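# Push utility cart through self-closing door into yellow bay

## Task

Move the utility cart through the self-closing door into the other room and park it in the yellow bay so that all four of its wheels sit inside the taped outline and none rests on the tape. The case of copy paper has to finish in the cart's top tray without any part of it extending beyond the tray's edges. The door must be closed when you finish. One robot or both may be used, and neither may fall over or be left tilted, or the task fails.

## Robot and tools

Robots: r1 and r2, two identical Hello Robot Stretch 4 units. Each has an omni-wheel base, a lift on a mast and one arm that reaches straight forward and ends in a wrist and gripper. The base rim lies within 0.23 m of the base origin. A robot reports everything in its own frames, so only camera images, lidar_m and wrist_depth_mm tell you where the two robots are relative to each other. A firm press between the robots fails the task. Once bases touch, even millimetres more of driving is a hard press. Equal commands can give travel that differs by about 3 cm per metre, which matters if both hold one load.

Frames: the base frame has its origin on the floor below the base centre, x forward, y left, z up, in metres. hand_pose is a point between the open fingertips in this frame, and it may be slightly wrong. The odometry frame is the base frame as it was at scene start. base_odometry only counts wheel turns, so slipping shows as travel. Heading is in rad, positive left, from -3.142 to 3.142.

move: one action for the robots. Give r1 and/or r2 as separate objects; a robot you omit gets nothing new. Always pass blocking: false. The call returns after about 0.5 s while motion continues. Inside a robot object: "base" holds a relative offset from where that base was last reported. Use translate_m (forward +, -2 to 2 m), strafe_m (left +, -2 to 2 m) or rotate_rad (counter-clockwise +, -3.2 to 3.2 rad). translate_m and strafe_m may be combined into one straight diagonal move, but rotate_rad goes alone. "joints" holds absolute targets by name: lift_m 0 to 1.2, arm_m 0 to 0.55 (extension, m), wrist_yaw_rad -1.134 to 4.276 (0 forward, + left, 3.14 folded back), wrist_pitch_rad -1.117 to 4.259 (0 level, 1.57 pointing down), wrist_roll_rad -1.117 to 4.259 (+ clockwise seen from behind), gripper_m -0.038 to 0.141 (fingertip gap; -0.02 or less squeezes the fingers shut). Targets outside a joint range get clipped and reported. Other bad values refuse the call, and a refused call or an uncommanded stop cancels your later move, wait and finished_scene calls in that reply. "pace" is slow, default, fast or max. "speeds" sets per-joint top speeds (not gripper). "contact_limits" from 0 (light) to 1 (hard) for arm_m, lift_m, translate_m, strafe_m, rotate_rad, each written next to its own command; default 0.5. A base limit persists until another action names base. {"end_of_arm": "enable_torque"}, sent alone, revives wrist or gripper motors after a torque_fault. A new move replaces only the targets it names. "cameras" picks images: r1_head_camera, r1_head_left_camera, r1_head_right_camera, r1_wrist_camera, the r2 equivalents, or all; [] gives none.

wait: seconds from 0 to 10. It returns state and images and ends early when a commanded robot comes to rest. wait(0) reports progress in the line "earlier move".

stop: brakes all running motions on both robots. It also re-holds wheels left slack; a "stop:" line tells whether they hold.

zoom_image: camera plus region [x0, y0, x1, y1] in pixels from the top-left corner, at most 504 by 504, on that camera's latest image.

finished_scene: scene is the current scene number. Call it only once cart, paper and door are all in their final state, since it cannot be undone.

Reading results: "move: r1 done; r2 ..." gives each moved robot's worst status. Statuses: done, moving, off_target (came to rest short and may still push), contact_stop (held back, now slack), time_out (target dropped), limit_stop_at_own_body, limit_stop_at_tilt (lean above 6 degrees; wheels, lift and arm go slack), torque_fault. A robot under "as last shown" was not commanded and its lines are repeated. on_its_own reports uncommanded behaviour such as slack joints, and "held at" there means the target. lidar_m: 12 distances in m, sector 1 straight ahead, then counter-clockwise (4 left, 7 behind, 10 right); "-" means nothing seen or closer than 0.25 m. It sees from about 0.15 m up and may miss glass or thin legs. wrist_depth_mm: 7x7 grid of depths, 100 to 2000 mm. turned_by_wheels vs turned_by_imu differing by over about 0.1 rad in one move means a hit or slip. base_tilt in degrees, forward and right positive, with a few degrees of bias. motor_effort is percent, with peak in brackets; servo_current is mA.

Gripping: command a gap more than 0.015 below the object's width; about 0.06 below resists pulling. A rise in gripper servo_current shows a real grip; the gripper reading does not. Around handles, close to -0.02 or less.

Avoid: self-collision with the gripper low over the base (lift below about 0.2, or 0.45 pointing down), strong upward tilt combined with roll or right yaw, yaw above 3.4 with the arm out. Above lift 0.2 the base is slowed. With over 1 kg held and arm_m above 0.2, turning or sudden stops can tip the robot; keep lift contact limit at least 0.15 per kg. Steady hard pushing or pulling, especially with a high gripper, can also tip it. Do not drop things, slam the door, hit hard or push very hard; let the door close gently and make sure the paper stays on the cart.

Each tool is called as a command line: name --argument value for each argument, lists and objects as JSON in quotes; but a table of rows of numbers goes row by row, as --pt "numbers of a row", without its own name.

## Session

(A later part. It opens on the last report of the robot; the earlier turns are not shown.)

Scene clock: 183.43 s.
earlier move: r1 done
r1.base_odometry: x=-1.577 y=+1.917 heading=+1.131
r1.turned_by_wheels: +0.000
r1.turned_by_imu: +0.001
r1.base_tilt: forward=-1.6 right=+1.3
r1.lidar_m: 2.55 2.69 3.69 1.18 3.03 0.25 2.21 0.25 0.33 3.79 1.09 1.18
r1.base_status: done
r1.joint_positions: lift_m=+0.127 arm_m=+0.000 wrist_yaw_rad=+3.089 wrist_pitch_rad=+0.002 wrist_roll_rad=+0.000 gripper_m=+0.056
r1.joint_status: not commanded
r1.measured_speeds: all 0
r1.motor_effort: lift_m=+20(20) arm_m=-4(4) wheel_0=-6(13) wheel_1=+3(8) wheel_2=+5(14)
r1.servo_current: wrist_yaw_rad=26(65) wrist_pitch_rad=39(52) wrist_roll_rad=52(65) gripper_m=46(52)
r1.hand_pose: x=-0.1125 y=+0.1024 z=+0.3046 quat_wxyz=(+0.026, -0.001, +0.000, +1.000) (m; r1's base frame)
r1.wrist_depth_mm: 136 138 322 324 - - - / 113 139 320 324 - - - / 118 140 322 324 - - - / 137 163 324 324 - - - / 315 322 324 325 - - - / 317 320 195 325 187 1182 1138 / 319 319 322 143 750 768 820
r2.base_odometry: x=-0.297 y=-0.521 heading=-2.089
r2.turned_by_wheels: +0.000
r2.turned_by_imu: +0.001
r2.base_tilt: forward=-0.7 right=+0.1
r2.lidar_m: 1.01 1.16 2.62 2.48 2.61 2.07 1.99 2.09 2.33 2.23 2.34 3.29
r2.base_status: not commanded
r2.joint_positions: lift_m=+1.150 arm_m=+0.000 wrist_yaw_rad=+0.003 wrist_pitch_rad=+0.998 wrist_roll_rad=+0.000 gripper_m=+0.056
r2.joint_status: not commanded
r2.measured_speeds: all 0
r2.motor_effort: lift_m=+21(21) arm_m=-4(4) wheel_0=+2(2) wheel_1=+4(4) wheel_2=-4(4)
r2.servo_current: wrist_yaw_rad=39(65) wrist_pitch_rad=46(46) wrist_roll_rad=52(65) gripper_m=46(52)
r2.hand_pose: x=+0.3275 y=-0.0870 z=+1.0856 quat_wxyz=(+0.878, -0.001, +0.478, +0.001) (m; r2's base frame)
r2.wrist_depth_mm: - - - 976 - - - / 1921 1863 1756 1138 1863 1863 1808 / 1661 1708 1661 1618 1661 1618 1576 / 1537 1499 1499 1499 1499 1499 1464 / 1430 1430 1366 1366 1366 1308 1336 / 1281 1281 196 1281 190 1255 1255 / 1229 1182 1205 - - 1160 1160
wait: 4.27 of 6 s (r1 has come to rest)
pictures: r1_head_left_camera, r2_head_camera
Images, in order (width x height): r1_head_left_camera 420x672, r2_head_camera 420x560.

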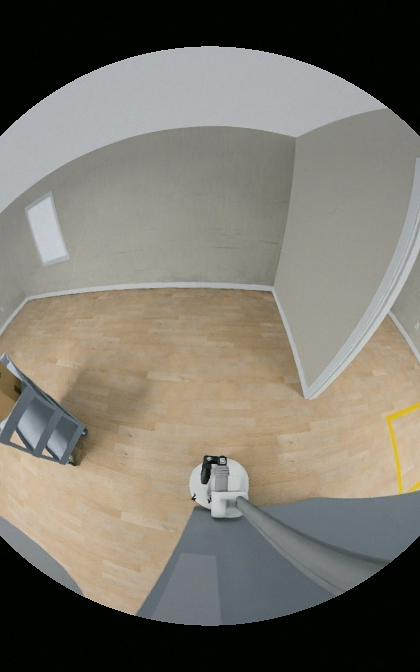

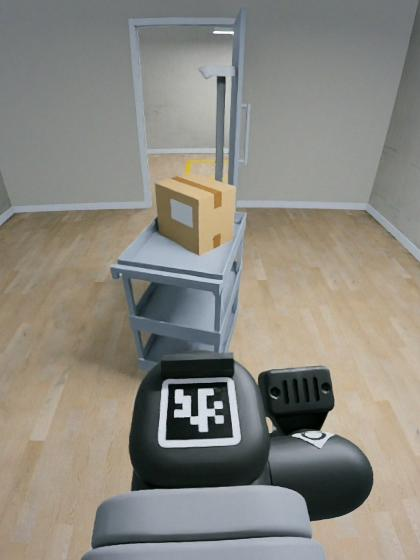

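move --blocking false --r1 '{"base":{"strafe_m":-0.05,"translate_m":-0.4},"pace":"slow"}' --cameras '[]'

wait --seconds 6 --cameras '["r1_head_left_camera","r2_head_camera"]'

Scene clock: 190.10 s.
move: r1 moving
r1.base_odometry: x=-1.581 y=+1.905 heading=+1.130
r1.turned_by_wheels: -0.001
r1.turned_by_imu: -0.001
r1.base_tilt: forward=-1.6 right=+1.2
r1.lidar_m: 2.58 2.69 3.68 1.17 3.01 0.25 2.24 0.25 0.28 3.79 1.12 1.20
r1.base_status: translate_m moving; strafe_m moving
r1.joint_positions: lift_m=+0.127 arm_m=+0.000 wrist_yaw_rad=+3.089 wrist_pitch_rad=+0.002 wrist_roll_rad=+0.000 gripper_m=+0.056
r1.joint_status: not commanded
r1.measured_speeds: translate_m=-0.049 strafe_m=-0.006 rotate_rad=-0.002 lift_m=+0.000 arm_m=+0.000 wrist_yaw_rad=+0.000 wrist_pitch_rad=+0.000 wrist_roll_rad=+0.000
r1.motor_effort: lift_m=+20(20) arm_m=-4(4) wheel_0=-9(9) wheel_1=-10(10) wheel_2=+10(11)
r1.servo_current: wrist_yaw_rad=52(65) wrist_pitch_rad=39(52) wrist_roll_rad=46(52) gripper_m=46(46)
r1.hand_pose: x=-0.1125 y=+0.1024 z=+0.3046 quat_wxyz=(+0.026, -0.001, +0.000, +1.000) (m; r1's base frame)
r1.wrist_depth_mm: 136 138 320 327 - - - / 113 139 322 325 - - - / 118 139 324 325 - - - / 137 163 324 327 - - - / 315 320 325 327 - - - / 315 320 196 329 187 1182 1160 / 315 319 324 143 741 768 820
r2: as last shown
r2.turned_by_imu: +0.000
r2.lidar_m: 1.00 1.17 2.60 2.47 2.63 2.10 2.01 2.12 2.32 2.22 2.35 3.25
r2.motor_effort: lift_m=+21(21) arm_m=-3(4) wheel_0=+1(2) wheel_1=+4(4) wheel_2=-4(4)
r2.servo_current: wrist_yaw_rad=39(59) wrist_pitch_rad=46(46) wrist_roll_rad=52(59) gripper_m=52(52)
r2.wrist_depth_mm: - - - 960 - - - / 1921 1863 1756 1138 1808 1756 1863 / 1708 1708 1661 1618 1576 1576 1618 / 1537 1464 1499 1537 1499 1499 1464 / 1430 1397 1366 1366 1366 1366 1366 / 1308 1308 196 1229 190 1281 1255 / 1229 1205 1229 - - 1160 1160
pictures: none
No camera images: "cameras" was empty.

Scene clock: 193.60 s.
earlier move: r1 contact_stop
r1.base_odometry: x=-1.641 y=+1.751 heading=+1.174
r1.turned_by_wheels: +0.044
r1.turned_by_imu: +0.045
r1.base_tilt: forward=-1.6 right=+1.3
r1.lidar_m: 2.73 2.89 1.22 1.22 2.71 0.25 - 0.25 0.27 0.58 1.22 1.23
r1.base_status: translate_m contact_stop (by the wheels' count: -0.177 of -0.400); strafe_m contact_stop (by the wheels' count: -0.014 of -0.050)
r1.joint_positions: lift_m=+0.127 arm_m=+0.000 wrist_yaw_rad=+3.089 wrist_pitch_rad=+0.002 wrist_roll_rad=+0.000 gripper_m=+0.056
r1.joint_status: not commanded
r1.measured_speeds: all 0
r1.on_its_own: the wheels are slack since a contact_stop
r1.motor_effort: lift_m=+20(20) arm_m=+4(5) wheel_0=+0(24) wheel_1=+0(18) wheel_2=+0(30)
r1.servo_current: wrist_yaw_rad=52(65) wrist_pitch_rad=46(52) wrist_roll_rad=39(65) gripper_m=39(52)
r1.hand_pose: x=-0.1126 y=+0.1024 z=+0.3046 quat_wxyz=(+0.026, -0.001, +0.000, +1.000) (m; r1's base frame)
r1.wrist_depth_mm: 136 138 324 340 - - - / 108 138 329 342 - - - / 112 139 291 342 - - - / 134 155 327 340 - - - / 303 314 329 342 1618 - - / 306 315 196 342 187 1160 1138 / 304 309 325 143 741 778 820
r2.base_odometry: x=-0.297 y=-0.521 heading=-2.089
r2.turned_by_wheels: +0.000
r2.turned_by_imu: +0.000
r2.base_tilt: forward=-0.7 right=+0.1
r2.lidar_m: 1.01 1.17 2.61 2.47 2.64 2.09 2.01 2.11 2.32 2.22 2.37 3.29
r2.base_status: not commanded
r2.joint_positions: lift_m=+1.150 arm_m=+0.000 wrist_yaw_rad=+0.003 wrist_pitch_rad=+0.998 wrist_roll_rad=+0.000 gripper_m=+0.056
r2.joint_status: not commanded
r2.measured_speeds: all 0
r2.motor_effort: lift_m=+21(21) arm_m=-4(4) wheel_0=+2(2) wheel_1=+4(4) wheel_2=-4(4)
r2.servo_current: wrist_yaw_rad=46(65) wrist_pitch_rad=39(52) wrist_roll_rad=52(65) gripper_m=46(59)
r2.hand_pose: x=+0.3275 y=-0.0870 z=+1.0856 quat_wxyz=(+0.878, -0.001, +0.478, +0.001) (m; r2's base frame)
r2.wrist_depth_mm: - - - 946 - - - / 1921 1863 1756 1138 1808 1808 1808 / 1708 1708 1661 1537 1661 1618 1618 / 1537 1499 1499 1499 1499 1499 1464 / 1397 1430 1397 1366 1366 1366 1366 / 1281 1281 196 1281 190 1281 1229 / 1229 1182 1182 - - 1160 1182
wait: 3.50 of 6 s (r1 has come to rest)
pictures: r1_head_left_camera, r2_head_camera
Images, in order (width x height): r1_head_left_camera 420x672, r2_head_camera 420x560.

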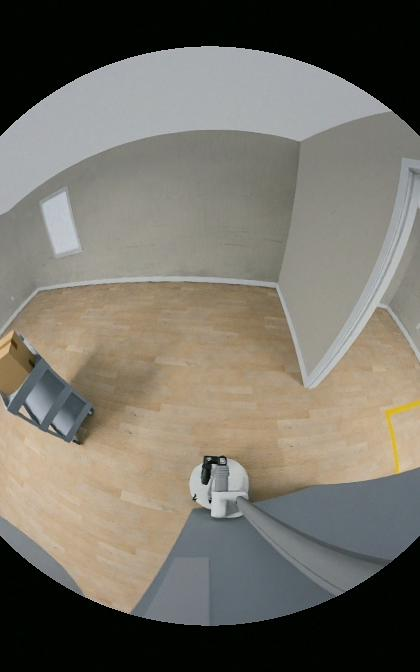

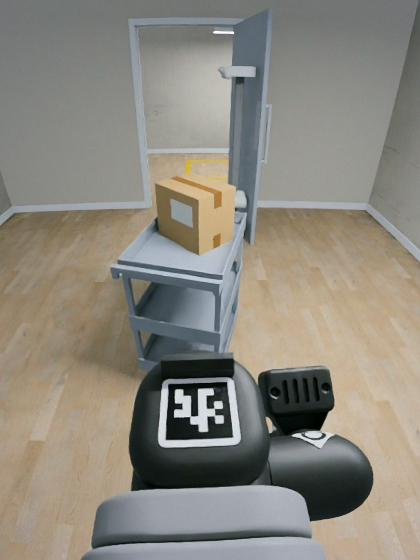

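stop --cameras '[]'

move --blocking false --r2 '{"base":{"rotate_rad":-0.24},"joints":{"wrist_pitch_rad":0.7}}' --cameras '[]'

wait --seconds 3 --cameras '[]'

move --blocking false --r2 '{"base":{"strafe_m":0.4}}' --cameras '[]'

wait --seconds 5 --cameras '["r2_head_camera","r2_head_left_camera","r2_wrist_camera","r1_head_left_camera"]'

Scene clock: 212.60 s.
stop: r1's wheels hold again
r1.base_odometry: x=-1.641 y=+1.751 heading=+1.174
r1.turned_by_wheels: +0.000
r1.turned_by_imu: +0.000
r1.base_tilt: forward=-1.6 right=+1.3
r1.lidar_m: 2.75 2.89 1.23 1.23 2.69 0.25 - 0.25 0.26 0.58 1.21 1.22
r1.base_status: translate_m contact_stop (by the wheels' count: -0.177 of -0.400); strafe_m contact_stop (by the wheels' count: -0.014 of -0.050)
r1.joint_positions: lift_m=+0.127 arm_m=+0.000 wrist_yaw_rad=+3.089 wrist_pitch_rad=+0.002 wrist_roll_rad=+0.000 gripper_m=+0.056
r1.joint_status: not commanded
r1.measured_speeds: all 0
r1.motor_effort: lift_m=+20(20) arm_m=+4(5) wheel_0=+0(24) wheel_1=+0(18) wheel_2=+0(30)
r1.servo_current: wrist_yaw_rad=52(65) wrist_pitch_rad=39(52) wrist_roll_rad=46(65) gripper_m=39(52)
r1.hand_pose: x=-0.1126 y=+0.1024 z=+0.3046 quat_wxyz=(+0.026, -0.001, +0.000, +1.000) (m; r1's base frame)
r1.wrist_depth_mm: 135 138 325 340 - - - / 108 138 327 338 - - - / 112 138 291 342 - - - / 134 155 327 342 - - - / 303 317 329 342 1661 - - / 304 317 196 340 187 1182 1118 / 303 310 327 143 741 768 809
r2.base_odometry: x=-0.297 y=-0.521 heading=-2.089
r2.turned_by_wheels: +0.000
r2.turned_by_imu: +0.000
r2.base_tilt: forward=-0.7 right=+0.1
r2.lidar_m: 1.01 1.16 2.62 2.47 2.63 2.08 2.01 2.10 2.32 2.24 2.33 3.27
r2.base_status: not commanded
r2.joint_positions: lift_m=+1.150 arm_m=+0.000 wrist_yaw_rad=+0.003 wrist_pitch_rad=+0.998 wrist_roll_rad=+0.000 gripper_m=+0.056
r2.joint_status: not commanded
r2.measured_speeds: all 0
r2.motor_effort: lift_m=+21(21) arm_m=-4(4) wheel_0=+2(2) wheel_1=+3(4) wheel_2=-4(4)
r2.servo_current: wrist_yaw_rad=46(65) wrist_pitch_rad=39(52) wrist_roll_rad=46(65) gripper_m=59(59)
r2.hand_pose: x=+0.3275 y=-0.0870 z=+1.0856 quat_wxyz=(+0.878, -0.001, +0.478, +0.001) (m; r2's base frame)
r2.wrist_depth_mm: - - - 960 - - - / 1863 1863 1808 1138 1863 1756 1808 / 1661 1661 1661 1576 1661 1618 1618 / 1537 1499 1499 1499 1464 1499 1464 / 1397 1430 1366 1366 1397 1336 1366 / 1308 1308 196 1281 190 1255 1255 / 1205 1182 1205 - - 1182 1160
pictures: none
No camera images: "cameras" was empty.

Scene clock: 213.10 s.
move: r2 moving
r1: as last shown
r1.base_tilt: forward=-1.6 right=+1.2
r1.lidar_m: 2.74 2.90 1.23 1.24 2.70 0.25 - 0.25 0.27 0.54 1.21 1.21
r1.motor_effort: lift_m=+20(20) arm_m=+4(5) wheel_0=+0(1) wheel_1=+0(0) wheel_2=+0(0)
r1.servo_current: wrist_yaw_rad=39(65) wrist_pitch_rad=39(46) wrist_roll_rad=52(65) gripper_m=39(46)
r1.wrist_depth_mm: 135 138 327 336 - - - / 108 138 329 340 - - - / 112 139 291 340 - - - / 134 155 329 342 - - - / 303 315 329 342 1618 - - / 306 315 195 342 187 1182 1138 / 303 310 325 143 741 778 820
r2.base_odometry: x=-0.297 y=-0.521 heading=-2.231
r2.turned_by_wheels: -0.142
r2.turned_by_imu: -0.138
r2.base_tilt: forward=-0.7 right=+0.1
r2.lidar_m: 1.02 1.09 2.74 2.48 2.53 2.19 2.02 2.02 2.45 2.21 2.27 2.87
r2.base_status: rotate_rad moving
r2.joint_positions: lift_m=+1.150 arm_m=+0.000 wrist_yaw_rad=+0.003 wrist_pitch_rad=+0.708 wrist_roll_rad=+0.000 gripper_m=+0.056
r2.joint_status: wrist_pitch_rad moving
r2.measured_speeds: translate_m=+0.000 strafe_m=-0.001 rotate_rad=-0.508 lift_m=+0.000 arm_m=+0.000 wrist_yaw_rad=+0.000 wrist_pitch_rad=-0.046 wrist_roll_rad=+0.000
r2.motor_effort: lift_m=+21(21) arm_m=-4(4) wheel_0=+6(8) wheel_1=+5(9) wheel_2=+8(9)
r2.servo_current: wrist_yaw_rad=46(46) wrist_pitch_rad=59(130) wrist_roll_rad=33(59) gripper_m=46(52)
r2.hand_pose: x=+0.3903 y=-0.0868 z=+1.1405 quat_wxyz=(+0.938, -0.001, +0.346, +0.001) (m; r2's base frame)
r2.wrist_depth_mm: - - 1060 - - - - / - - 1160 - - - - / - - - - - - - / - - - 1756 1921 1921 1921 / 1756 1708 1397 1576 1661 1576 1661 / 1464 1464 196 1430 190 1464 1430 / 1366 1308 1366 - - 1255 1255
pictures: none
No camera images: "cameras" was empty.

Scene clock: 213.80 s.
earlier move: r2 done
r1.base_odometry: x=-1.641 y=+1.751 heading=+1.174
r1.turned_by_wheels: +0.000
r1.turned_by_imu: +0.000
r1.base_tilt: forward=-1.6 right=+1.3
r1.lidar_m: 2.75 2.88 1.22 1.23 2.66 0.25 - 0.25 0.26 0.52 1.20 1.23
r1.base_status: not commanded
r1.joint_positions: lift_m=+0.127 arm_m=+0.000 wrist_yaw_rad=+3.089 wrist_pitch_rad=+0.002 wrist_roll_rad=+0.000 gripper_m=+0.056
r1.joint_status: not commanded
r1.measured_speeds: all 0
r1.motor_effort: lift_m=+20(20) arm_m=+4(5) wheel_0=+0(1) wheel_1=+0(0) wheel_2=+0(0)
r1.servo_current: wrist_yaw_rad=46(65) wrist_pitch_rad=46(52) wrist_roll_rad=52(65) gripper_m=46(46)
r1.hand_pose: x=-0.1126 y=+0.1024 z=+0.3046 quat_wxyz=(+0.026, -0.001, +0.000, +1.000) (m; r1's base frame)
r1.wrist_depth_mm: 135 138 327 340 - - - / 108 138 327 340 - - - / 112 139 291 342 - - - / 134 155 327 340 - - - / 303 315 329 343 1661 - - / 307 315 195 343 187 1182 1160 / 306 312 327 143 741 778 820
r2.base_odometry: x=-0.297 y=-0.521 heading=-2.328
r2.turned_by_wheels: -0.097
r2.turned_by_imu: -0.094
r2.base_tilt: forward=-0.7 right=+0.1
r2.lidar_m: 1.02 1.03 2.85 2.49 2.49 2.29 2.01 2.01 2.41 2.24 2.23 2.65
r2.base_status: done
r2.joint_positions: lift_m=+1.150 arm_m=+0.000 wrist_yaw_rad=+0.003 wrist_pitch_rad=+0.707 wrist_roll_rad=+0.000 gripper_m=+0.056
r2.joint_status: all done
r2.measured_speeds: all 0
r2.motor_effort: lift_m=+21(21) arm_m=-4(4) wheel_0=+4(8) wheel_1=+3(9) wheel_2=+5(9)
r2.servo_current: wrist_yaw_rad=46(65) wrist_pitch_rad=46(130) wrist_roll_rad=46(59) gripper_m=46(59)
r2.hand_pose: x=+0.3904 y=-0.0868 z=+1.1406 quat_wxyz=(+0.938, +0.000, +0.346, +0.001) (m; r2's base frame)
r2.wrist_depth_mm: - 1138 1098 - - - - / - 1182 1138 - - - - / - - - - - - - / - 1921 1182 1921 1863 1863 1921 / 1708 1661 1281 1661 1618 1618 1661 / 1499 1499 196 1464 190 1430 1397 / 1336 1308 1308 - - 1281 1281
wait: 0.70 of 3 s (r2 has come to rest)
pictures: none
No camera images: "cameras" was empty.

Scene clock: 214.30 s.
move: r2 moving
r1: as last shown
r1.lidar_m: 2.74 2.89 1.23 1.22 2.70 0.25 - 0.25 0.27 0.56 1.20 1.22
r1.motor_effort: lift_m=+20(20) arm_m=+4(4) wheel_0=+0(1) wheel_1=+0(0) wheel_2=+0(0)
r1.servo_current: wrist_yaw_rad=26(59) wrist_pitch_rad=39(46) wrist_roll_rad=59(59) gripper_m=39(46)
r1.wrist_depth_mm: 136 138 325 340 - - - / 108 138 327 340 - - - / 112 139 293 340 - - - / 134 155 327 343 - - - / 303 317 330 340 1708 - - / 306 315 195 342 188 1160 1138 / 303 312 329 143 732 768 820
r2.base_odometry: x=-0.271 y=-0.546 heading=-2.328
r2.turned_by_wheels: +0.000
r2.turned_by_imu: +0.000
r2.base_tilt: forward=-0.7 right=+0.1
r2.lidar_m: 1.00 1.06 2.83 2.44 2.46 2.30 2.01 2.02 2.41 2.28 2.28 2.70
r2.base_status: strafe_m moving
r2.joint_positions: lift_m=+1.150 arm_m=+0.000 wrist_yaw_rad=+0.003 wrist_pitch_rad=+0.707 wrist_roll_rad=+0.000 gripper_m=+0.056
r2.joint_status: not commanded
r2.measured_speeds: translate_m=+0.001 strafe_m=+0.141 rotate_rad=-0.007 lift_m=+0.000 arm_m=+0.000 wrist_yaw_rad=+0.000 wrist_pitch_rad=+0.000 wrist_roll_rad=+0.000
r2.motor_effort: lift_m=+21(21) arm_m=-4(4) wheel_0=-12(13) wheel_1=+11(12) wheel_2=+0(4)
r2.servo_current: wrist_yaw_rad=39(59) wrist_pitch_rad=46(52) wrist_roll_rad=52(52) gripper_m=46(52)
r2.hand_pose: x=+0.3904 y=-0.0868 z=+1.1406 quat_wxyz=(+0.938, +0.000, +0.346, +0.001) (m; r2's base frame)
r2.wrist_depth_mm: - 1160 1078 - - - - / - 1229 1118 - - - - / - - - - - - - / - 1921 - 1863 1921 1921 1921 / 1661 1618 - 1661 1661 1661 1661 / 1499 1464 195 1430 190 1430 1397 / 1366 1308 1336 - - 1255 1281
pictures: none
No camera images: "cameras" was empty.

Scene clock: 216.47 s.
earlier move: r2 done
r1.base_odometry: x=-1.641 y=+1.751 heading=+1.174
r1.turned_by_wheels: +0.000
r1.turned_by_imu: +0.000
r1.base_tilt: forward=-1.6 right=+1.3
r1.lidar_m: 2.73 2.89 1.24 1.23 2.72 0.25 - 0.25 0.28 0.60 1.21 1.20
r1.base_status: not commanded
r1.joint_positions: lift_m=+0.127 arm_m=+0.000 wrist_yaw_rad=+3.089 wrist_pitch_rad=+0.002 wrist_roll_rad=+0.000 gripper_m=+0.056
r1.joint_status: not commanded
r1.measured_speeds: all 0
r1.motor_effort: lift_m=+20(20) arm_m=+4(5) wheel_0=+0(1) wheel_1=+0(1) wheel_2=+0(0)
r1.servo_current: wrist_yaw_rad=39(72) wrist_pitch_rad=39(52) wrist_roll_rad=46(59) gripper_m=39(46)
r1.hand_pose: x=-0.1126 y=+0.1024 z=+0.3046 quat_wxyz=(+0.026, -0.001, +0.000, +1.000) (m; r1's base frame)
r1.wrist_depth_mm: 136 138 325 342 - - - / 108 138 329 340 - - - / 112 139 293 340 - - - / 135 155 329 340 - - - / 303 317 329 342 1618 - - / 306 315 195 343 187 1182 1118 / 306 310 327 143 750 778 809
r2.base_odometry: x=-0.006 y=-0.796 heading=-2.327
r2.turned_by_wheels: +0.000
r2.turned_by_imu: +0.001
r2.base_tilt: forward=-0.7 right=+0.0
r2.lidar_m: 0.97 3.73 2.38 2.07 2.08 2.34 2.10 2.11 2.46 2.62 2.64 3.13
r2.base_status: done
r2.joint_positions: lift_m=+1.150 arm_m=+0.000 wrist_yaw_rad=+0.003 wrist_pitch_rad=+0.707 wrist_roll_rad=+0.000 gripper_m=+0.056
r2.joint_status: not commanded
r2.measured_speeds: all 0
r2.motor_effort: lift_m=+20(21) arm_m=-4(4) wheel_0=-2(14) wheel_1=+3(12) wheel_2=+0(4)
r2.servo_current: wrist_yaw_rad=52(65) wrist_pitch_rad=46(52) wrist_roll_rad=52(59) gripper_m=52(52)
r2.hand_pose: x=+0.3905 y=-0.0868 z=+1.1408 quat_wxyz=(+0.938, +0.000, +0.346, +0.001) (m; r2's base frame)
r2.wrist_depth_mm: - - - 1008 - - - / - - - 1138 - - - / - - - - - - - / - - 1863 - 1863 1863 1863 / 1708 1756 1708 - 1618 1618 1618 / 1499 1464 196 1430 190 1464 1430 / 1336 1308 1336 - - 1281 1281
wait: 2.17 of 5 s (r2 has come to rest)
pictures: r1_head_left_camera, r2_head_camera, r2_head_left_camera, r2_wrist_camera
Images, in order (width x height): r1_head_left_camera 420x672, r2_head_camera 420x560, r2_head_left_camera 420x672, r2_wrist_camera 616x392.

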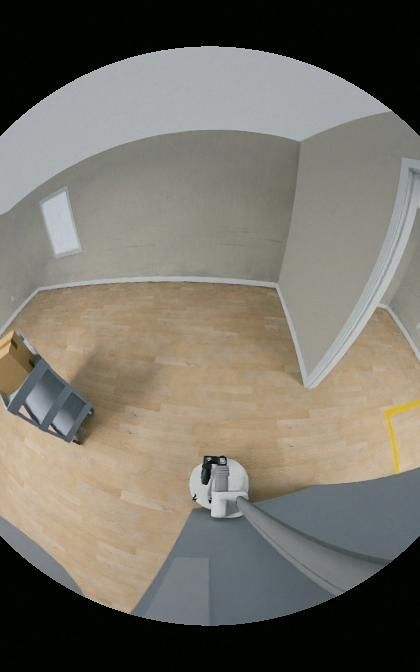

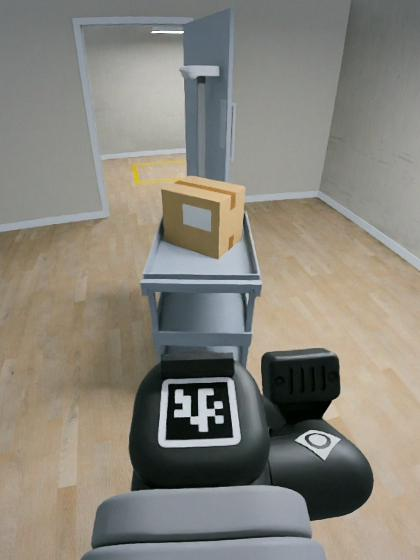

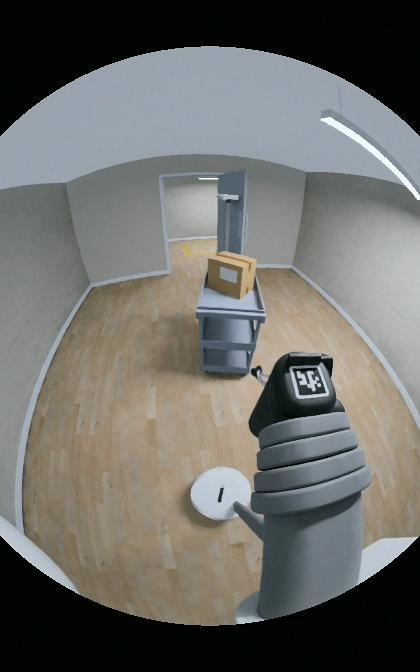

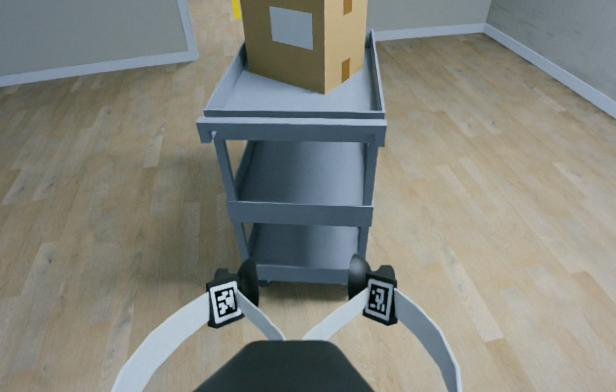

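zoom_image --camera "r1_head_left_camera" --region '[0, 310, 110, 460]'

move --blocking false --r2 '{"base":{"strafe_m":0.03},"joints":{"wrist_pitch_rad":0,"wrist_roll_rad":1.57,"lift_m":0.67,"gripper_m":0.1}}' --cameras '[]'

wait --seconds 5 --cameras '[]'

wait --seconds 2 --cameras '["r2_head_camera","r2_wrist_camera"]'

Scaled by 3.360 from the camera's 420x672 image, which has a finer 600x960 frame.

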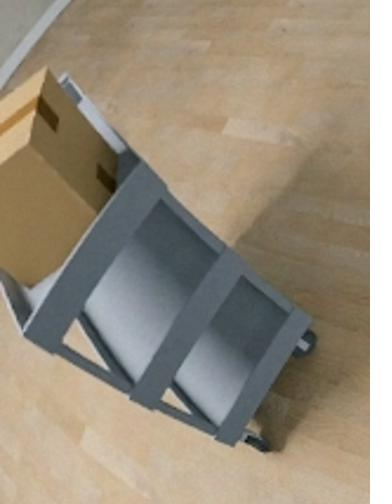

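Scene clock: 228.90 s.
move: r2 moving
r1: as last shown
r1.base_tilt: forward=-1.6 right=+1.2
r1.lidar_m: 2.73 2.91 1.24 1.25 2.71 0.25 - 0.25 0.26 0.58 1.22 1.20
r1.motor_effort: lift_m=+20(20) arm_m=+4(5) wheel_0=+0(0) wheel_1=+0(0) wheel_2=+0(0)
r1.servo_current: wrist_yaw_rad=39(59) wrist_pitch_rad=39(52) wrist_roll_rad=52(59) gripper_m=39(46)
r1.wrist_depth_mm: 135 138 327 340 - - - / 108 138 329 342 - - - / 112 139 291 340 - - - / 134 155 329 342 - - - / 303 315 329 342 1618 - - / 306 315 195 343 188 1182 1138 / 304 314 327 143 741 778 809
r2.base_odometry: x=+0.014 y=-0.814 heading=-2.328
r2.turned_by_wheels: +0.000
r2.turned_by_imu: +0.000
r2.base_tilt: forward=-0.7 right=+0.1
r2.lidar_m: 0.99 3.74 2.39 2.08 2.10 2.37 2.11 2.12 2.47 2.66 2.65 1.02
r2.base_status: strafe_m moving
r2.joint_positions: lift_m=+1.112 arm_m=+0.000 wrist_yaw_rad=+0.003 wrist_pitch_rad=+0.146 wrist_roll_rad=+0.589 gripper_m=+0.075
r2.joint_status: lift_m moving; wrist_pitch_rad moving; wrist_roll_rad moving; gripper_m moving
r2.measured_speeds: translate_m=+0.000 strafe_m=+0.040 rotate_rad=+0.000 lift_m=-0.146 arm_m=+0.000 wrist_yaw_rad=+0.000 wrist_pitch_rad=-1.592 wrist_roll_rad=+1.821
r2.motor_effort: lift_m=+14(20) arm_m=-4(4) wheel_0=-4(10) wheel_1=+1(12) wheel_2=+0(1)
r2.servo_current: wrist_yaw_rad=46(52) wrist_pitch_rad=163(169) wrist_roll_rad=91(117) gripper_m=98(98)
r2.hand_pose: x=+0.4565 y=-0.0867 z=+1.2485 quat_wxyz=(+0.954, +0.290, +0.070, -0.020) (m; r2's base frame)
r2.wrist_depth_mm: - - - - - - - / - - - - - - - / - - - - - - - / - - - 1308 - - - / - - - 1182 1118 - 1808 / - - 190 1205 187 1808 1576 / - - - - - - 1397
pictures: none
No camera images: "cameras" was empty.

Scene clock: 231.30 s.
earlier move: r2 done
r1.base_odometry: x=-1.641 y=+1.751 heading=+1.174
r1.turned_by_wheels: +0.000
r1.turned_by_imu: +0.000
r1.base_tilt: forward=-1.6 right=+1.3
r1.lidar_m: 2.74 2.89 1.22 1.24 2.67 0.25 - 0.25 0.28 0.55 1.22 1.22
r1.base_status: not commanded
r1.joint_positions: lift_m=+0.127 arm_m=+0.000 wrist_yaw_rad=+3.089 wrist_pitch_rad=+0.002 wrist_roll_rad=+0.000 gripper_m=+0.056
r1.joint_status: not commanded
r1.measured_speeds: all 0
r1.motor_effort: lift_m=+20(20) arm_m=+4(5) wheel_0=+0(1) wheel_1=+0(1) wheel_2=+0(0)
r1.servo_current: wrist_yaw_rad=46(59) wrist_pitch_rad=39(52) wrist_roll_rad=65(65) gripper_m=39(52)
r1.hand_pose: x=-0.1126 y=+0.1024 z=+0.3046 quat_wxyz=(+0.026, -0.001, +0.000, +1.000) (m; r1's base frame)
r1.wrist_depth_mm: 135 138 327 340 - - - / 108 138 327 340 - - - / 112 138 291 340 - - - / 134 155 329 342 - - - / 304 317 329 342 1661 - - / 306 315 195 342 187 1160 1182 / 304 314 327 143 741 768 820
r2.base_odometry: x=+0.016 y=-0.816 heading=-2.327
r2.turned_by_wheels: +0.000
r2.turned_by_imu: +0.000
r2.base_tilt: forward=-0.7 right=+0.0
r2.lidar_m: 0.99 3.71 2.38 2.06 2.07 2.37 2.10 2.08 2.50 2.67 2.67 1.03
r2.base_status: done
r2.joint_positions: lift_m=+0.670 arm_m=+0.000 wrist_yaw_rad=+0.003 wrist_pitch_rad=+0.008 wrist_roll_rad=+1.568 gripper_m=+0.100
r2.joint_status: all done
r2.measured_speeds: all 0
r2.motor_effort: lift_m=+14(20) arm_m=-4(4) wheel_0=-1(10) wheel_1=+1(12) wheel_2=+0(1)
r2.servo_current: wrist_yaw_rad=46(65) wrist_pitch_rad=52(169) wrist_roll_rad=52(117) gripper_m=52(111)
r2.hand_pose: x=+0.4595 y=-0.0867 z=+0.8462 quat_wxyz=(+0.708, +0.706, +0.004, -0.002) (m; r2's base frame)
r2.wrist_depth_mm: - - - - - 1661 1138 / - - - - - 1661 1182 / - - - - - 831 - / - - - 1060 1430 831 - / - - - 1118 - - - / - - 192 842 193 1499 1098 / - - - - - 1808 1160
wait: 2.40 of 5 s (r2 has come to rest)
pictures: none
No camera images: "cameras" was empty.

Scene clock: 233.30 s.
r1.base_odometry: x=-1.641 y=+1.751 heading=+1.174
r1.turned_by_wheels: +0.000
r1.turned_by_imu: +0.000
r1.base_tilt: forward=-1.6 right=+1.3
r1.lidar_m: 2.75 2.88 1.23 1.23 2.70 0.25 - 0.25 0.27 0.57 1.19 1.23
r1.base_status: not commanded
r1.joint_positions: lift_m=+0.127 arm_m=+0.000 wrist_yaw_rad=+3.089 wrist_pitch_rad=+0.002 wrist_roll_rad=+0.000 gripper_m=+0.056
r1.joint_status: not commanded
r1.measured_speeds: all 0
r1.motor_effort: lift_m=+20(20) arm_m=+4(5) wheel_0=+0(1) wheel_1=+0(1) wheel_2=+0(0)
r1.servo_current: wrist_yaw_rad=52(59) wrist_pitch_rad=46(52) wrist_roll_rad=46(65) gripper_m=39(52)
r1.hand_pose: x=-0.1126 y=+0.1024 z=+0.3046 quat_wxyz=(+0.026, -0.001, +0.000, +1.000) (m; r1's base frame)
r1.wrist_depth_mm: 136 138 324 338 - - - / 108 138 329 340 - - - / 112 139 293 340 - - - / 134 155 329 340 - - - / 304 314 327 342 1661 - - / 304 315 195 342 187 1182 1138 / 306 310 325 143 741 788 831
r2.base_odometry: x=+0.016 y=-0.816 heading=-2.327
r2.turned_by_wheels: +0.000
r2.turned_by_imu: +0.000
r2.base_tilt: forward=-0.6 right=+0.1
r2.lidar_m: 0.99 3.71 2.39 2.07 2.05 2.38 2.09 2.10 2.50 2.66 2.66 1.04
r2.base_status: done
r2.joint_positions: lift_m=+0.670 arm_m=+0.000 wrist_yaw_rad=+0.003 wrist_pitch_rad=+0.008 wrist_roll_rad=+1.568 gripper_m=+0.100
r2.joint_status: all done
r2.measured_speeds: all 0
r2.motor_effort: lift_m=+14(20) arm_m=-4(4) wheel_0=-1(10) wheel_1=+1(12) wheel_2=+0(1)
r2.servo_current: wrist_yaw_rad=52(65) wrist_pitch_rad=52(169) wrist_roll_rad=46(117) gripper_m=46(111)
r2.hand_pose: x=+0.4595 y=-0.0867 z=+0.8462 quat_wxyz=(+0.708, +0.706, +0.004, -0.002) (m; r2's base frame)
r2.wrist_depth_mm: - - - - - 1661 1138 / - - - - - 1708 1160 / - - - - - 831 - / - - - 1042 1430 842 - / - - - 1118 - - - / - - 193 866 195 1464 1118 / - - - - - 1808 1160
wait: 2.00 s; at rest by 0.27 s
pictures: r2_head_camera, r2_wrist_camera
Images, in order (width x height): r2_head_camera 420x560, r2_wrist_camera 616x392.

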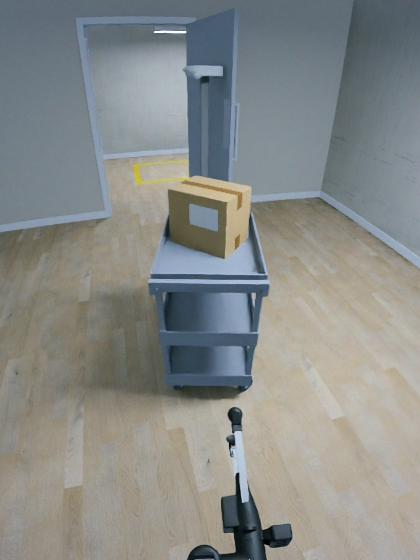

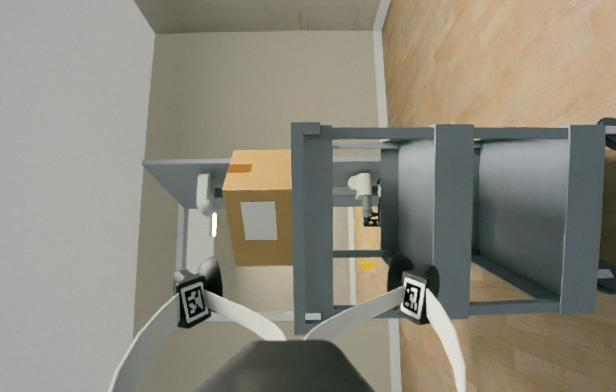

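zoom_image --camera "r2_wrist_camera" --region '[270, 110, 410, 340]'

zoom_image --camera "r2_head_camera" --region '[140, 190, 280, 310]'

Scaled by 2.191.

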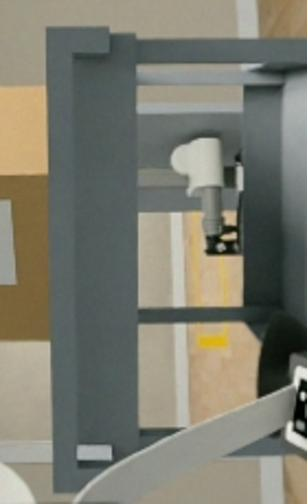

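Scaled by 3.600 from the camera's 420x560 image, which has a finer 1200x1600 frame.

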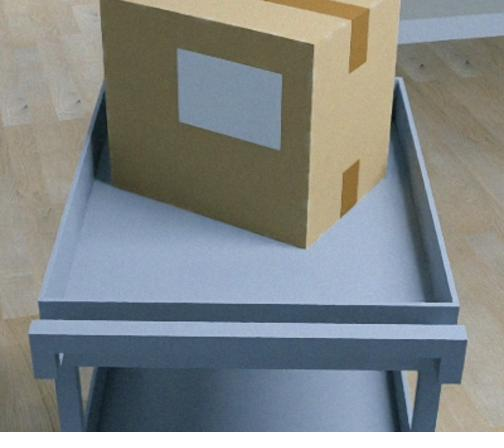

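move --blocking false --r2 '{"base":{"strafe_m":0.015,"translate_m":0.42},"joints":{"lift_m":0.682}}' --cameras '[]'

wait --seconds 5 --cameras '["r2_head_camera","r2_wrist_camera"]'

Scene clock: 251.17 s.
move: r2 moving
r1: as last shown
r1.base_tilt: forward=-1.6 right=+1.2
r1.lidar_m: 2.73 2.89 1.23 1.24 2.69 0.25 - 0.25 0.27 0.57 1.19 1.21
r1.motor_effort: lift_m=+20(20) arm_m=+4(4) wheel_0=+0(1) wheel_1=+0(0) wheel_2=+0(0)
r1.servo_current: wrist_yaw_rad=52(59) wrist_pitch_rad=39(46) wrist_roll_rad=46(65) gripper_m=39(46)
r1.wrist_depth_mm: 136 138 325 340 - - - / 108 138 330 338 - - - / 112 139 293 342 - - - / 134 155 327 340 - - - / 303 317 330 343 1618 - - / 304 315 195 342 188 1160 1160 / 306 309 327 143 741 778 820
r2.base_odometry: x=-0.005 y=-0.840 heading=-2.327
r2.turned_by_wheels: +0.000
r2.turned_by_imu: +0.001
r2.base_tilt: forward=-0.7 right=+0.0
r2.lidar_m: 0.98 3.70 2.36 2.07 2.07 2.41 2.13 2.15 2.54 2.66 2.67 0.98
r2.base_status: translate_m moving; strafe_m moving
r2.joint_positions: lift_m=+0.682 arm_m=+0.000 wrist_yaw_rad=+0.003 wrist_pitch_rad=+0.008 wrist_roll_rad=+1.568 gripper_m=+0.100
r2.joint_status: lift_m moving
r2.measured_speeds: translate_m=+0.122 strafe_m=+0.003 rotate_rad=-0.002 lift_m=+0.000 arm_m=+0.000 wrist_yaw_rad=+0.000 wrist_pitch_rad=+0.000 wrist_roll_rad=+0.000
r2.motor_effort: lift_m=+21(23) arm_m=-4(4) wheel_0=+8(9) wheel_1=+8(9) wheel_2=-13(13)
r2.servo_current: wrist_yaw_rad=46(65) wrist_pitch_rad=52(59) wrist_roll_rad=52(59) gripper_m=52(59)
r2.hand_pose: x=+0.4595 y=-0.0867 z=+0.8577 quat_wxyz=(+0.708, +0.706, +0.004, -0.002) (m; r2's base frame)
r2.wrist_depth_mm: - - - - - 1661 1182 / - - - - - 1661 1160 / - - - 1205 - 809 - / - - - 1042 - 809 - / - - - 1098 - 809 - / - - 193 831 195 1464 1138 / - - - - - 1808 1182
pictures: none
No camera images: "cameras" was empty.

Scene clock: 253.57 s.
earlier move: r2 done
r1.base_odometry: x=-1.641 y=+1.751 heading=+1.174
r1.turned_by_wheels: +0.000
r1.turned_by_imu: +0.000
r1.base_tilt: forward=-1.6 right=+1.3
r1.lidar_m: 2.74 2.88 1.23 1.23 2.68 0.25 - 0.25 0.26 0.58 1.22 1.24
r1.base_status: not commanded
r1.joint_positions: lift_m=+0.127 arm_m=+0.000 wrist_yaw_rad=+3.089 wrist_pitch_rad=+0.002 wrist_roll_rad=+0.000 gripper_m=+0.056
r1.joint_status: not commanded
r1.measured_speeds: all 0
r1.motor_effort: lift_m=+20(20) arm_m=+4(5) wheel_0=+0(1) wheel_1=+0(0) wheel_2=+0(0)
r1.servo_current: wrist_yaw_rad=59(78) wrist_pitch_rad=39(52) wrist_roll_rad=59(65) gripper_m=46(46)
r1.hand_pose: x=-0.1126 y=+0.1024 z=+0.3046 quat_wxyz=(+0.026, -0.001, +0.000, +1.000) (m; r1's base frame)
r1.wrist_depth_mm: 136 138 327 342 - - - / 108 138 327 340 - - - / 112 139 293 342 - - - / 134 155 329 340 - - - / 303 314 327 342 1661 - - / 304 317 195 342 186 1160 1118 / 306 310 327 143 741 768 820
r2.base_odometry: x=-0.262 y=-1.132 heading=-2.327
r2.turned_by_wheels: +0.000
r2.turned_by_imu: +0.000
r2.base_tilt: forward=-0.7 right=+0.0
r2.lidar_m: 0.58 3.30 2.46 2.18 2.15 2.61 2.50 2.52 2.92 2.59 2.60 0.60
r2.base_status: done
r2.joint_positions: lift_m=+0.682 arm_m=+0.000 wrist_yaw_rad=+0.003 wrist_pitch_rad=+0.008 wrist_roll_rad=+1.568 gripper_m=+0.100
r2.joint_status: all done
r2.measured_speeds: all 0
r2.motor_effort: lift_m=+21(23) arm_m=-4(4) wheel_0=+2(10) wheel_1=+4(10) wheel_2=-3(14)
r2.servo_current: wrist_yaw_rad=46(65) wrist_pitch_rad=52(59) wrist_roll_rad=52(65) gripper_m=52(59)
r2.hand_pose: x=+0.4595 y=-0.0867 z=+0.8577 quat_wxyz=(+0.708, +0.706, +0.004, -0.002) (m; r2's base frame)
r2.wrist_depth_mm: - - - - - 1661 1182 / - - - 407 410 410 413 / - - 809 413 1008 - 415 / - - 654 415 - - 418 / - - 732 427 421 - 427 / - - 192 427 193 - 430 / - - - - - 1863 439
wait: 2.40 of 5 s (r2 has come to rest)
pictures: r2_head_camera, r2_wrist_camera
Images, in order (width x height): r2_head_camera 420x560, r2_wrist_camera 616x392.

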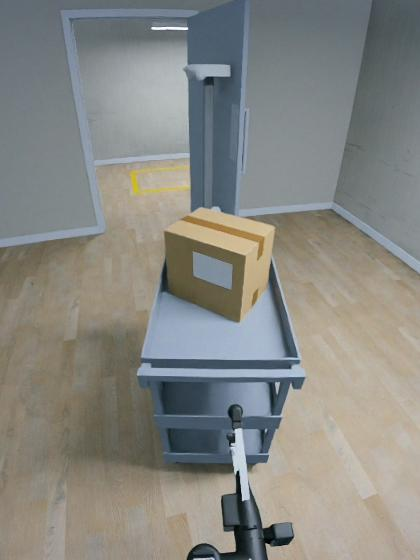

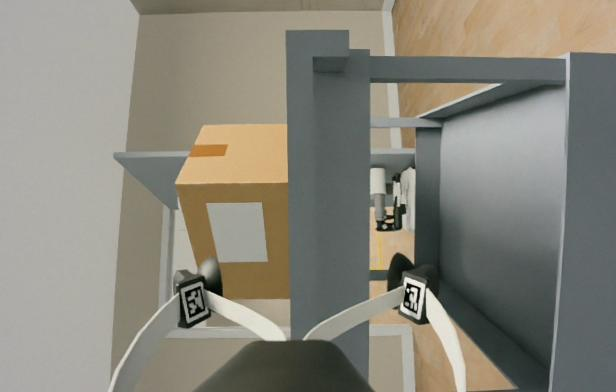

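move --blocking false --r2 '{"base":{"strafe_m":0.028,"translate_m":0.17},"pace":"slow"}' --cameras '[]'

wait --seconds 5 --cameras '["r2_head_camera","r2_wrist_camera"]'

Scene clock: 262.37 s.
move: r2 moving
r1: as last shown
r1.base_tilt: forward=-1.5 right=+1.3
r1.lidar_m: 2.73 2.91 1.24 1.24 2.66 0.25 - 0.25 0.26 0.57 1.21 1.22
r1.motor_effort: lift_m=+20(20) arm_m=+4(4) wheel_0=+0(0) wheel_1=+0(0) wheel_2=+0(0)
r1.servo_current: wrist_yaw_rad=46(65) wrist_pitch_rad=46(52) wrist_roll_rad=52(59) gripper_m=39(46)
r1.wrist_depth_mm: 135 138 325 340 - - - / 108 138 329 340 - - - / 112 139 293 343 - - - / 134 155 327 340 - - - / 304 317 329 342 1661 - - / 306 315 195 342 187 1160 1160 / 304 310 327 143 741 778 820
r2.base_odometry: x=-0.269 y=-1.143 heading=-2.327
r2.turned_by_wheels: +0.000
r2.turned_by_imu: +0.001
r2.base_tilt: forward=-0.7 right=+0.1
r2.lidar_m: 0.56 0.61 2.45 2.17 2.14 2.59 2.52 2.53 2.89 2.56 2.61 0.59
r2.base_status: translate_m moving; strafe_m moving
r2.joint_positions: lift_m=+0.682 arm_m=+0.000 wrist_yaw_rad=+0.003 wrist_pitch_rad=+0.008 wrist_roll_rad=+1.568 gripper_m=+0.100
r2.joint_status: not commanded
r2.measured_speeds: translate_m=+0.048 strafe_m=+0.009 rotate_rad=-0.002 lift_m=+0.000 arm_m=+0.000 wrist_yaw_rad=+0.000 wrist_pitch_rad=+0.000 wrist_roll_rad=+0.000
r2.motor_effort: lift_m=+21(21) arm_m=-4(4) wheel_0=+4(6) wheel_1=+7(9) wheel_2=-8(11)
r2.servo_current: wrist_yaw_rad=52(52) wrist_pitch_rad=52(52) wrist_roll_rad=46(52) gripper_m=39(52)
r2.hand_pose: x=+0.4595 y=-0.0867 z=+0.8577 quat_wxyz=(+0.708, +0.706, +0.004, -0.002) (m; r2's base frame)
r2.wrist_depth_mm: - - - - - 1661 1160 / - - - 397 402 402 399 / - - 741 402 991 - 407 / - - 647 407 1008 - 410 / - - 715 413 413 - 413 / - - 193 413 193 - - / - - - - - 1863 424
pictures: none
No camera images: "cameras" was empty.

Scene clock: 264.87 s.
earlier move: r2 done
r1.base_odometry: x=-1.641 y=+1.751 heading=+1.174
r1.turned_by_wheels: +0.000
r1.turned_by_imu: +0.000
r1.base_tilt: forward=-1.6 right=+1.2
r1.lidar_m: 2.74 2.92 1.24 1.24 2.70 0.25 - 0.25 0.27 0.57 1.18 1.24
r1.base_status: not commanded
r1.joint_positions: lift_m=+0.127 arm_m=+0.000 wrist_yaw_rad=+3.089 wrist_pitch_rad=+0.002 wrist_roll_rad=+0.000 gripper_m=+0.056
r1.joint_status: not commanded
r1.measured_speeds: all 0
r1.motor_effort: lift_m=+20(20) arm_m=+4(5) wheel_0=+0(1) wheel_1=+0(0) wheel_2=+0(0)
r1.servo_current: wrist_yaw_rad=59(72) wrist_pitch_rad=52(52) wrist_roll_rad=52(72) gripper_m=39(52)
r1.hand_pose: x=-0.1126 y=+0.1024 z=+0.3046 quat_wxyz=(+0.026, -0.001, +0.000, +1.000) (m; r1's base frame)
r1.wrist_depth_mm: 135 138 327 340 - - - / 108 138 329 340 - - - / 113 138 291 342 - - - / 135 154 327 342 - - - / 304 315 329 340 1661 - - / 304 319 195 342 188 1138 1118 / 306 310 327 143 741 778 820
r2.base_odometry: x=-0.358 y=-1.275 heading=-2.327
r2.turned_by_wheels: +0.000
r2.turned_by_imu: +0.001
r2.base_tilt: forward=-0.7 right=+0.1
r2.lidar_m: 0.42 0.46 2.49 2.17 2.19 2.62 2.69 2.68 2.92 2.56 2.56 0.44
r2.base_status: done
r2.joint_positions: lift_m=+0.682 arm_m=+0.000 wrist_yaw_rad=+0.003 wrist_pitch_rad=+0.008 wrist_roll_rad=+1.568 gripper_m=+0.100
r2.joint_status: not commanded
r2.measured_speeds: all 0
r2.motor_effort: lift_m=+21(21) arm_m=-4(4) wheel_0=+4(11) wheel_1=+5(9) wheel_2=-5(11)
r2.servo_current: wrist_yaw_rad=59(59) wrist_pitch_rad=52(59) wrist_roll_rad=46(65) gripper_m=46(59)
r2.hand_pose: x=+0.4595 y=-0.0867 z=+0.8577 quat_wxyz=(+0.708, +0.706, +0.004, -0.002) (m; r2's base frame)
r2.wrist_depth_mm: - - - 184 241 1661 1160 / - - - 243 244 831 - / - - 512 189 248 831 - / - - 500 191 251 842 - / - - 549 195 253 854 - / - - 195 195 193 - - / - - - - - 1808 504
wait: 2.50 of 5 s (r2 has come to rest)
pictures: r2_head_camera, r2_wrist_camera
Images, in order (width x height): r2_head_camera 420x560, r2_wrist_camera 616x392.

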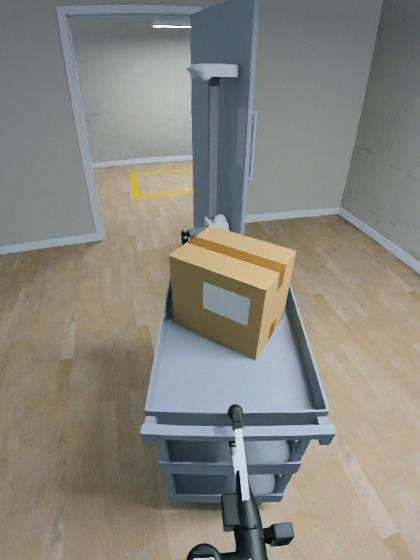

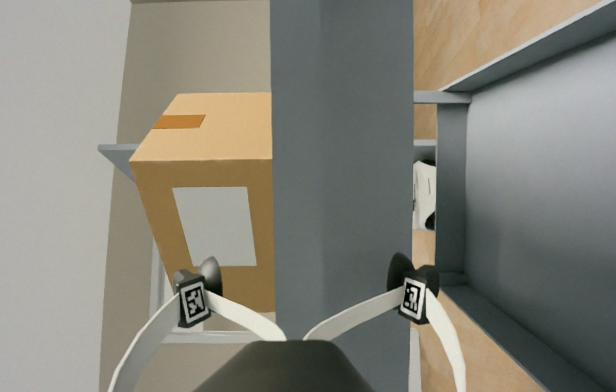

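move --blocking false --r2 '{"base":{"translate_m":0.022},"joints":{"lift_m":0.685},"pace":"slow"}' --cameras '[]'

wait --seconds 1.5 --cameras '[]'

move --blocking false --r2 '{"joints":{"gripper_m":-0.02}}' --cameras '[]'

wait --seconds 2 --cameras '["r2_head_camera","r2_wrist_camera"]'

Scene clock: 274.33 s.
move: r2 moving
r1: as last shown
r1.base_tilt: forward=-1.6 right=+1.3
r1.lidar_m: 2.75 2.89 1.23 1.23 2.67 0.25 - 0.25 0.25 0.57 1.22 1.21
r1.motor_effort: lift_m=+20(20) arm_m=+4(5) wheel_0=-1(1) wheel_1=+0(0) wheel_2=+0(0)
r1.servo_current: wrist_yaw_rad=52(59) wrist_pitch_rad=39(46) wrist_roll_rad=52(52) gripper_m=39(46)
r1.wrist_depth_mm: 136 138 325 338 - - - / 108 138 327 342 - - - / 112 139 294 340 - - - / 134 156 327 340 - - - / 304 315 327 342 1661 - - / 306 317 195 342 188 1160 1138 / 306 310 329 143 741 788 809
r2.base_odometry: x=-0.366 y=-1.284 heading=-2.327
r2.turned_by_wheels: +0.000
r2.turned_by_imu: +0.001
r2.base_tilt: forward=-0.7 right=+0.1
r2.lidar_m: 0.38 0.41 2.47 2.18 2.17 2.61 2.68 2.72 2.87 2.58 2.58 0.44
r2.base_status: translate_m moving
r2.joint_positions: lift_m=+0.685 arm_m=+0.000 wrist_yaw_rad=+0.003 wrist_pitch_rad=+0.008 wrist_roll_rad=+1.568 gripper_m=+0.100
r2.joint_status: lift_m moving
r2.measured_speeds: translate_m=+0.046 strafe_m=+0.000 rotate_rad=+0.000 lift_m=+0.000 arm_m=+0.000 wrist_yaw_rad=-0.002 wrist_pitch_rad=+0.000 wrist_roll_rad=+0.006
r2.motor_effort: lift_m=+22(23) arm_m=-4(4) wheel_0=+3(10) wheel_1=+4(8) wheel_2=-9(10)
r2.servo_current: wrist_yaw_rad=46(59) wrist_pitch_rad=52(52) wrist_roll_rad=59(59) gripper_m=52(59)
r2.hand_pose: x=+0.4595 y=-0.0867 z=+0.8607 quat_wxyz=(+0.708, +0.706, +0.004, -0.002) (m; r2's base frame)
r2.wrist_depth_mm: - - - 173 230 1661 1160 / - - - 176 235 809 - / - - 492 178 236 831 - / - - 484 180 240 842 - / - - 530 182 243 854 - / - - 196 184 193 - - / - - - - - 1708 504
pictures: none
No camera images: "cameras" was empty.

Scene clock: 275.03 s.
earlier move: r2 done
r1.base_odometry: x=-1.641 y=+1.751 heading=+1.174
r1.turned_by_wheels: +0.000
r1.turned_by_imu: +0.000
r1.base_tilt: forward=-1.6 right=+1.2
r1.lidar_m: 2.72 2.88 1.23 1.24 2.71 0.25 - 0.25 0.25 0.58 1.22 1.22
r1.base_status: not commanded
r1.joint_positions: lift_m=+0.127 arm_m=+0.000 wrist_yaw_rad=+3.089 wrist_pitch_rad=+0.002 wrist_roll_rad=+0.000 gripper_m=+0.056
r1.joint_status: not commanded
r1.measured_speeds: all 0
r1.motor_effort: lift_m=+20(20) arm_m=+4(5) wheel_0=+0(1) wheel_1=+0(0) wheel_2=+0(0)
r1.servo_current: wrist_yaw_rad=65(72) wrist_pitch_rad=39(46) wrist_roll_rad=46(65) gripper_m=39(46)
r1.hand_pose: x=-0.1126 y=+0.1024 z=+0.3046 quat_wxyz=(+0.026, -0.001, +0.000, +1.000) (m; r1's base frame)
r1.wrist_depth_mm: 136 138 325 340 - - - / 108 138 329 340 - - - / 112 139 293 340 - - - / 134 155 327 340 - - - / 301 317 329 342 1661 - - / 304 315 195 343 188 1160 1138 / 306 309 327 143 741 778 820
r2.base_odometry: x=-0.373 y=-1.290 heading=-2.327
r2.turned_by_wheels: +0.000
r2.turned_by_imu: +0.000
r2.base_tilt: forward=-0.7 right=+0.1
r2.lidar_m: 0.40 0.44 2.48 2.20 2.19 2.62 2.69 2.71 2.93 2.57 2.58 0.43
r2.base_status: done
r2.joint_positions: lift_m=+0.685 arm_m=+0.000 wrist_yaw_rad=+0.001 wrist_pitch_rad=+0.008 wrist_roll_rad=+1.568 gripper_m=+0.100
r2.joint_status: all done
r2.measured_speeds: all 0
r2.motor_effort: lift_m=+21(23) arm_m=-4(4) wheel_0=+4(10) wheel_1=+6(8) wheel_2=-7(10)
r2.servo_current: wrist_yaw_rad=52(59) wrist_pitch_rad=46(59) wrist_roll_rad=46(59) gripper_m=46(59)
r2.hand_pose: x=+0.4594 y=-0.0872 z=+0.8607 quat_wxyz=(+0.708, +0.706, +0.003, -0.002) (m; r2's base frame)
r2.wrist_depth_mm: - - - 176 235 1661 1138 / - - - 178 237 768 - / - - 500 180 238 842 - / - - 480 181 242 842 - / - - 530 183 243 842 - / - - 195 184 195 - - / - - - - - 1708 504
wait: 0.70 of 1.5 s (r2 has come to rest)
pictures: none
No camera images: "cameras" was empty.

Scene clock: 275.53 s.
move: r2 moving
r1: as last shown
r1.base_tilt: forward=-1.6 right=+1.3
r1.lidar_m: 2.74 2.88 1.22 1.22 2.69 0.25 - 0.25 0.25 0.57 1.21 1.21
r1.servo_current: wrist_yaw_rad=52(72) wrist_pitch_rad=39(46) wrist_roll_rad=52(59) gripper_m=39(52)
r1.wrist_depth_mm: 135 138 325 338 - - - / 108 138 329 343 - - - / 113 138 293 338 - - - / 134 155 329 340 - - - / 301 315 329 340 1618 - - / 306 315 196 343 187 1160 1138 / 306 310 329 143 741 768 809
r2.base_odometry: x=-0.373 y=-1.290 heading=-2.327
r2.turned_by_wheels: +0.000
r2.turned_by_imu: +0.000
r2.base_tilt: forward=-0.7 right=+0.0
r2.lidar_m: 0.41 0.41 2.50 2.19 2.19 2.63 2.67 2.72 2.91 2.57 2.57 0.43
r2.base_status: not commanded
r2.joint_positions: lift_m=+0.685 arm_m=+0.000 wrist_yaw_rad=+0.001 wrist_pitch_rad=+0.008 wrist_roll_rad=+1.568 gripper_m=+0.083
r2.joint_status: gripper_m moving
r2.measured_speeds: all 0
r2.motor_effort: lift_m=+21(21) arm_m=-4(4) wheel_0=+4(5) wheel_1=+6(6) wheel_2=-7(7)
r2.servo_current: wrist_yaw_rad=46(52) wrist_pitch_rad=46(52) wrist_roll_rad=52(52) gripper_m=124(124)
r2.hand_pose: x=+0.4594 y=-0.0872 z=+0.8607 quat_wxyz=(+0.708, +0.706, +0.003, -0.002) (m; r2's base frame)
r2.wrist_depth_mm: - - - 176 236 1661 1118 / - - - 178 237 809 - / - - 504 180 239 831 - / - - 484 181 242 842 - / - - 530 183 244 854 - / - - 196 184 191 - - / - - - - - 1708 504
pictures: none
No camera images: "cameras" was empty.

Scene clock: 276.93 s.
earlier move: r2 done
r1.base_odometry: x=-1.641 y=+1.751 heading=+1.174
r1.turned_by_wheels: +0.000
r1.turned_by_imu: +0.000
r1.base_tilt: forward=-1.6 right=+1.3
r1.lidar_m: 2.74 2.90 1.23 1.23 2.69 0.25 - 0.25 0.28 0.56 1.22 1.22
r1.base_status: not commanded
r1.joint_positions: lift_m=+0.127 arm_m=+0.000 wrist_yaw_rad=+3.089 wrist_pitch_rad=+0.002 wrist_roll_rad=+0.000 gripper_m=+0.056
r1.joint_status: not commanded
r1.measured_speeds: all 0
r1.motor_effort: lift_m=+20(20) arm_m=+4(5) wheel_0=-1(1) wheel_1=+0(0) wheel_2=+0(0)
r1.servo_current: wrist_yaw_rad=46(72) wrist_pitch_rad=39(52) wrist_roll_rad=39(78) gripper_m=39(52)
r1.hand_pose: x=-0.1126 y=+0.1024 z=+0.3046 quat_wxyz=(+0.026, -0.001, +0.000, +1.000) (m; r1's base frame)
r1.wrist_depth_mm: 136 138 329 342 - - - / 108 138 327 340 - - - / 112 138 293 342 - - - / 134 155 330 342 - - - / 301 317 329 338 1618 - - / 306 317 194 343 187 1138 1160 / 306 310 327 143 741 788 809
r2.base_odometry: x=-0.373 y=-1.291 heading=-2.326
r2.turned_by_wheels: +0.000
r2.turned_by_imu: +0.001
r2.base_tilt: forward=-0.7 right=+0.1
r2.lidar_m: 0.38 0.43 2.43 2.17 2.20 2.63 2.71 2.71 2.92 2.56 2.54 0.44
r2.base_status: not commanded
r2.joint_positions: lift_m=+0.685 arm_m=+0.000 wrist_yaw_rad=+0.001 wrist_pitch_rad=+0.008 wrist_roll_rad=+1.568 gripper_m=-0.018
r2.joint_status: all done
r2.measured_speeds: all 0
r2.motor_effort: lift_m=+21(21) arm_m=-4(4) wheel_0=+4(5) wheel_1=+5(6) wheel_2=-3(7)
r2.servo_current: wrist_yaw_rad=39(59) wrist_pitch_rad=52(59) wrist_roll_rad=46(65) gripper_m=124(228)
r2.hand_pose: x=+0.4594 y=-0.0870 z=+0.8607 quat_wxyz=(+0.708, +0.706, +0.003, -0.002) (m; r2's base frame)
r2.wrist_depth_mm: - - - 165 223 1708 530 / - - - 167 224 768 - / - - 473 169 228 831 - / - - 477 229 231 842 - / - - 539 173 234 - - / - - 186 175 179 - - / - - - - 239 1537 488
wait: 1.40 of 2 s (r2 has come to rest)
pictures: r2_head_camera, r2_wrist_camera
Images, in order (width x height): r2_head_camera 420x560, r2_wrist_camera 616x392.

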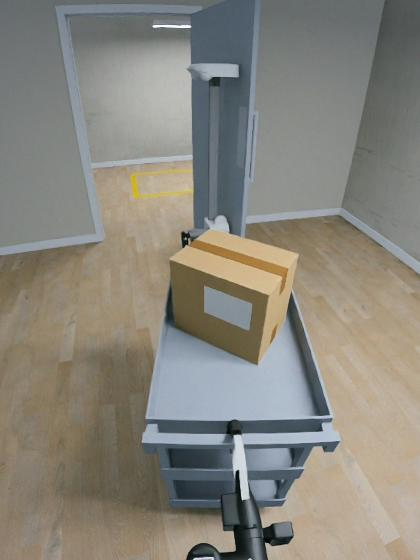

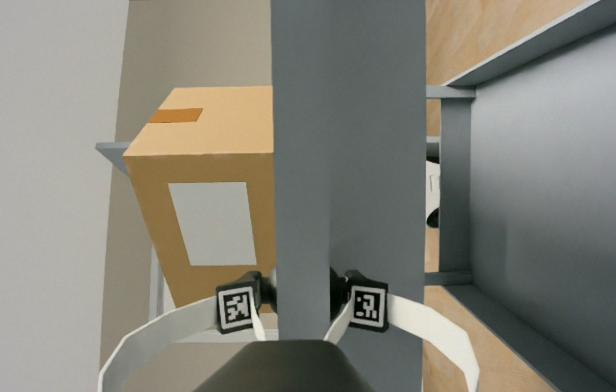

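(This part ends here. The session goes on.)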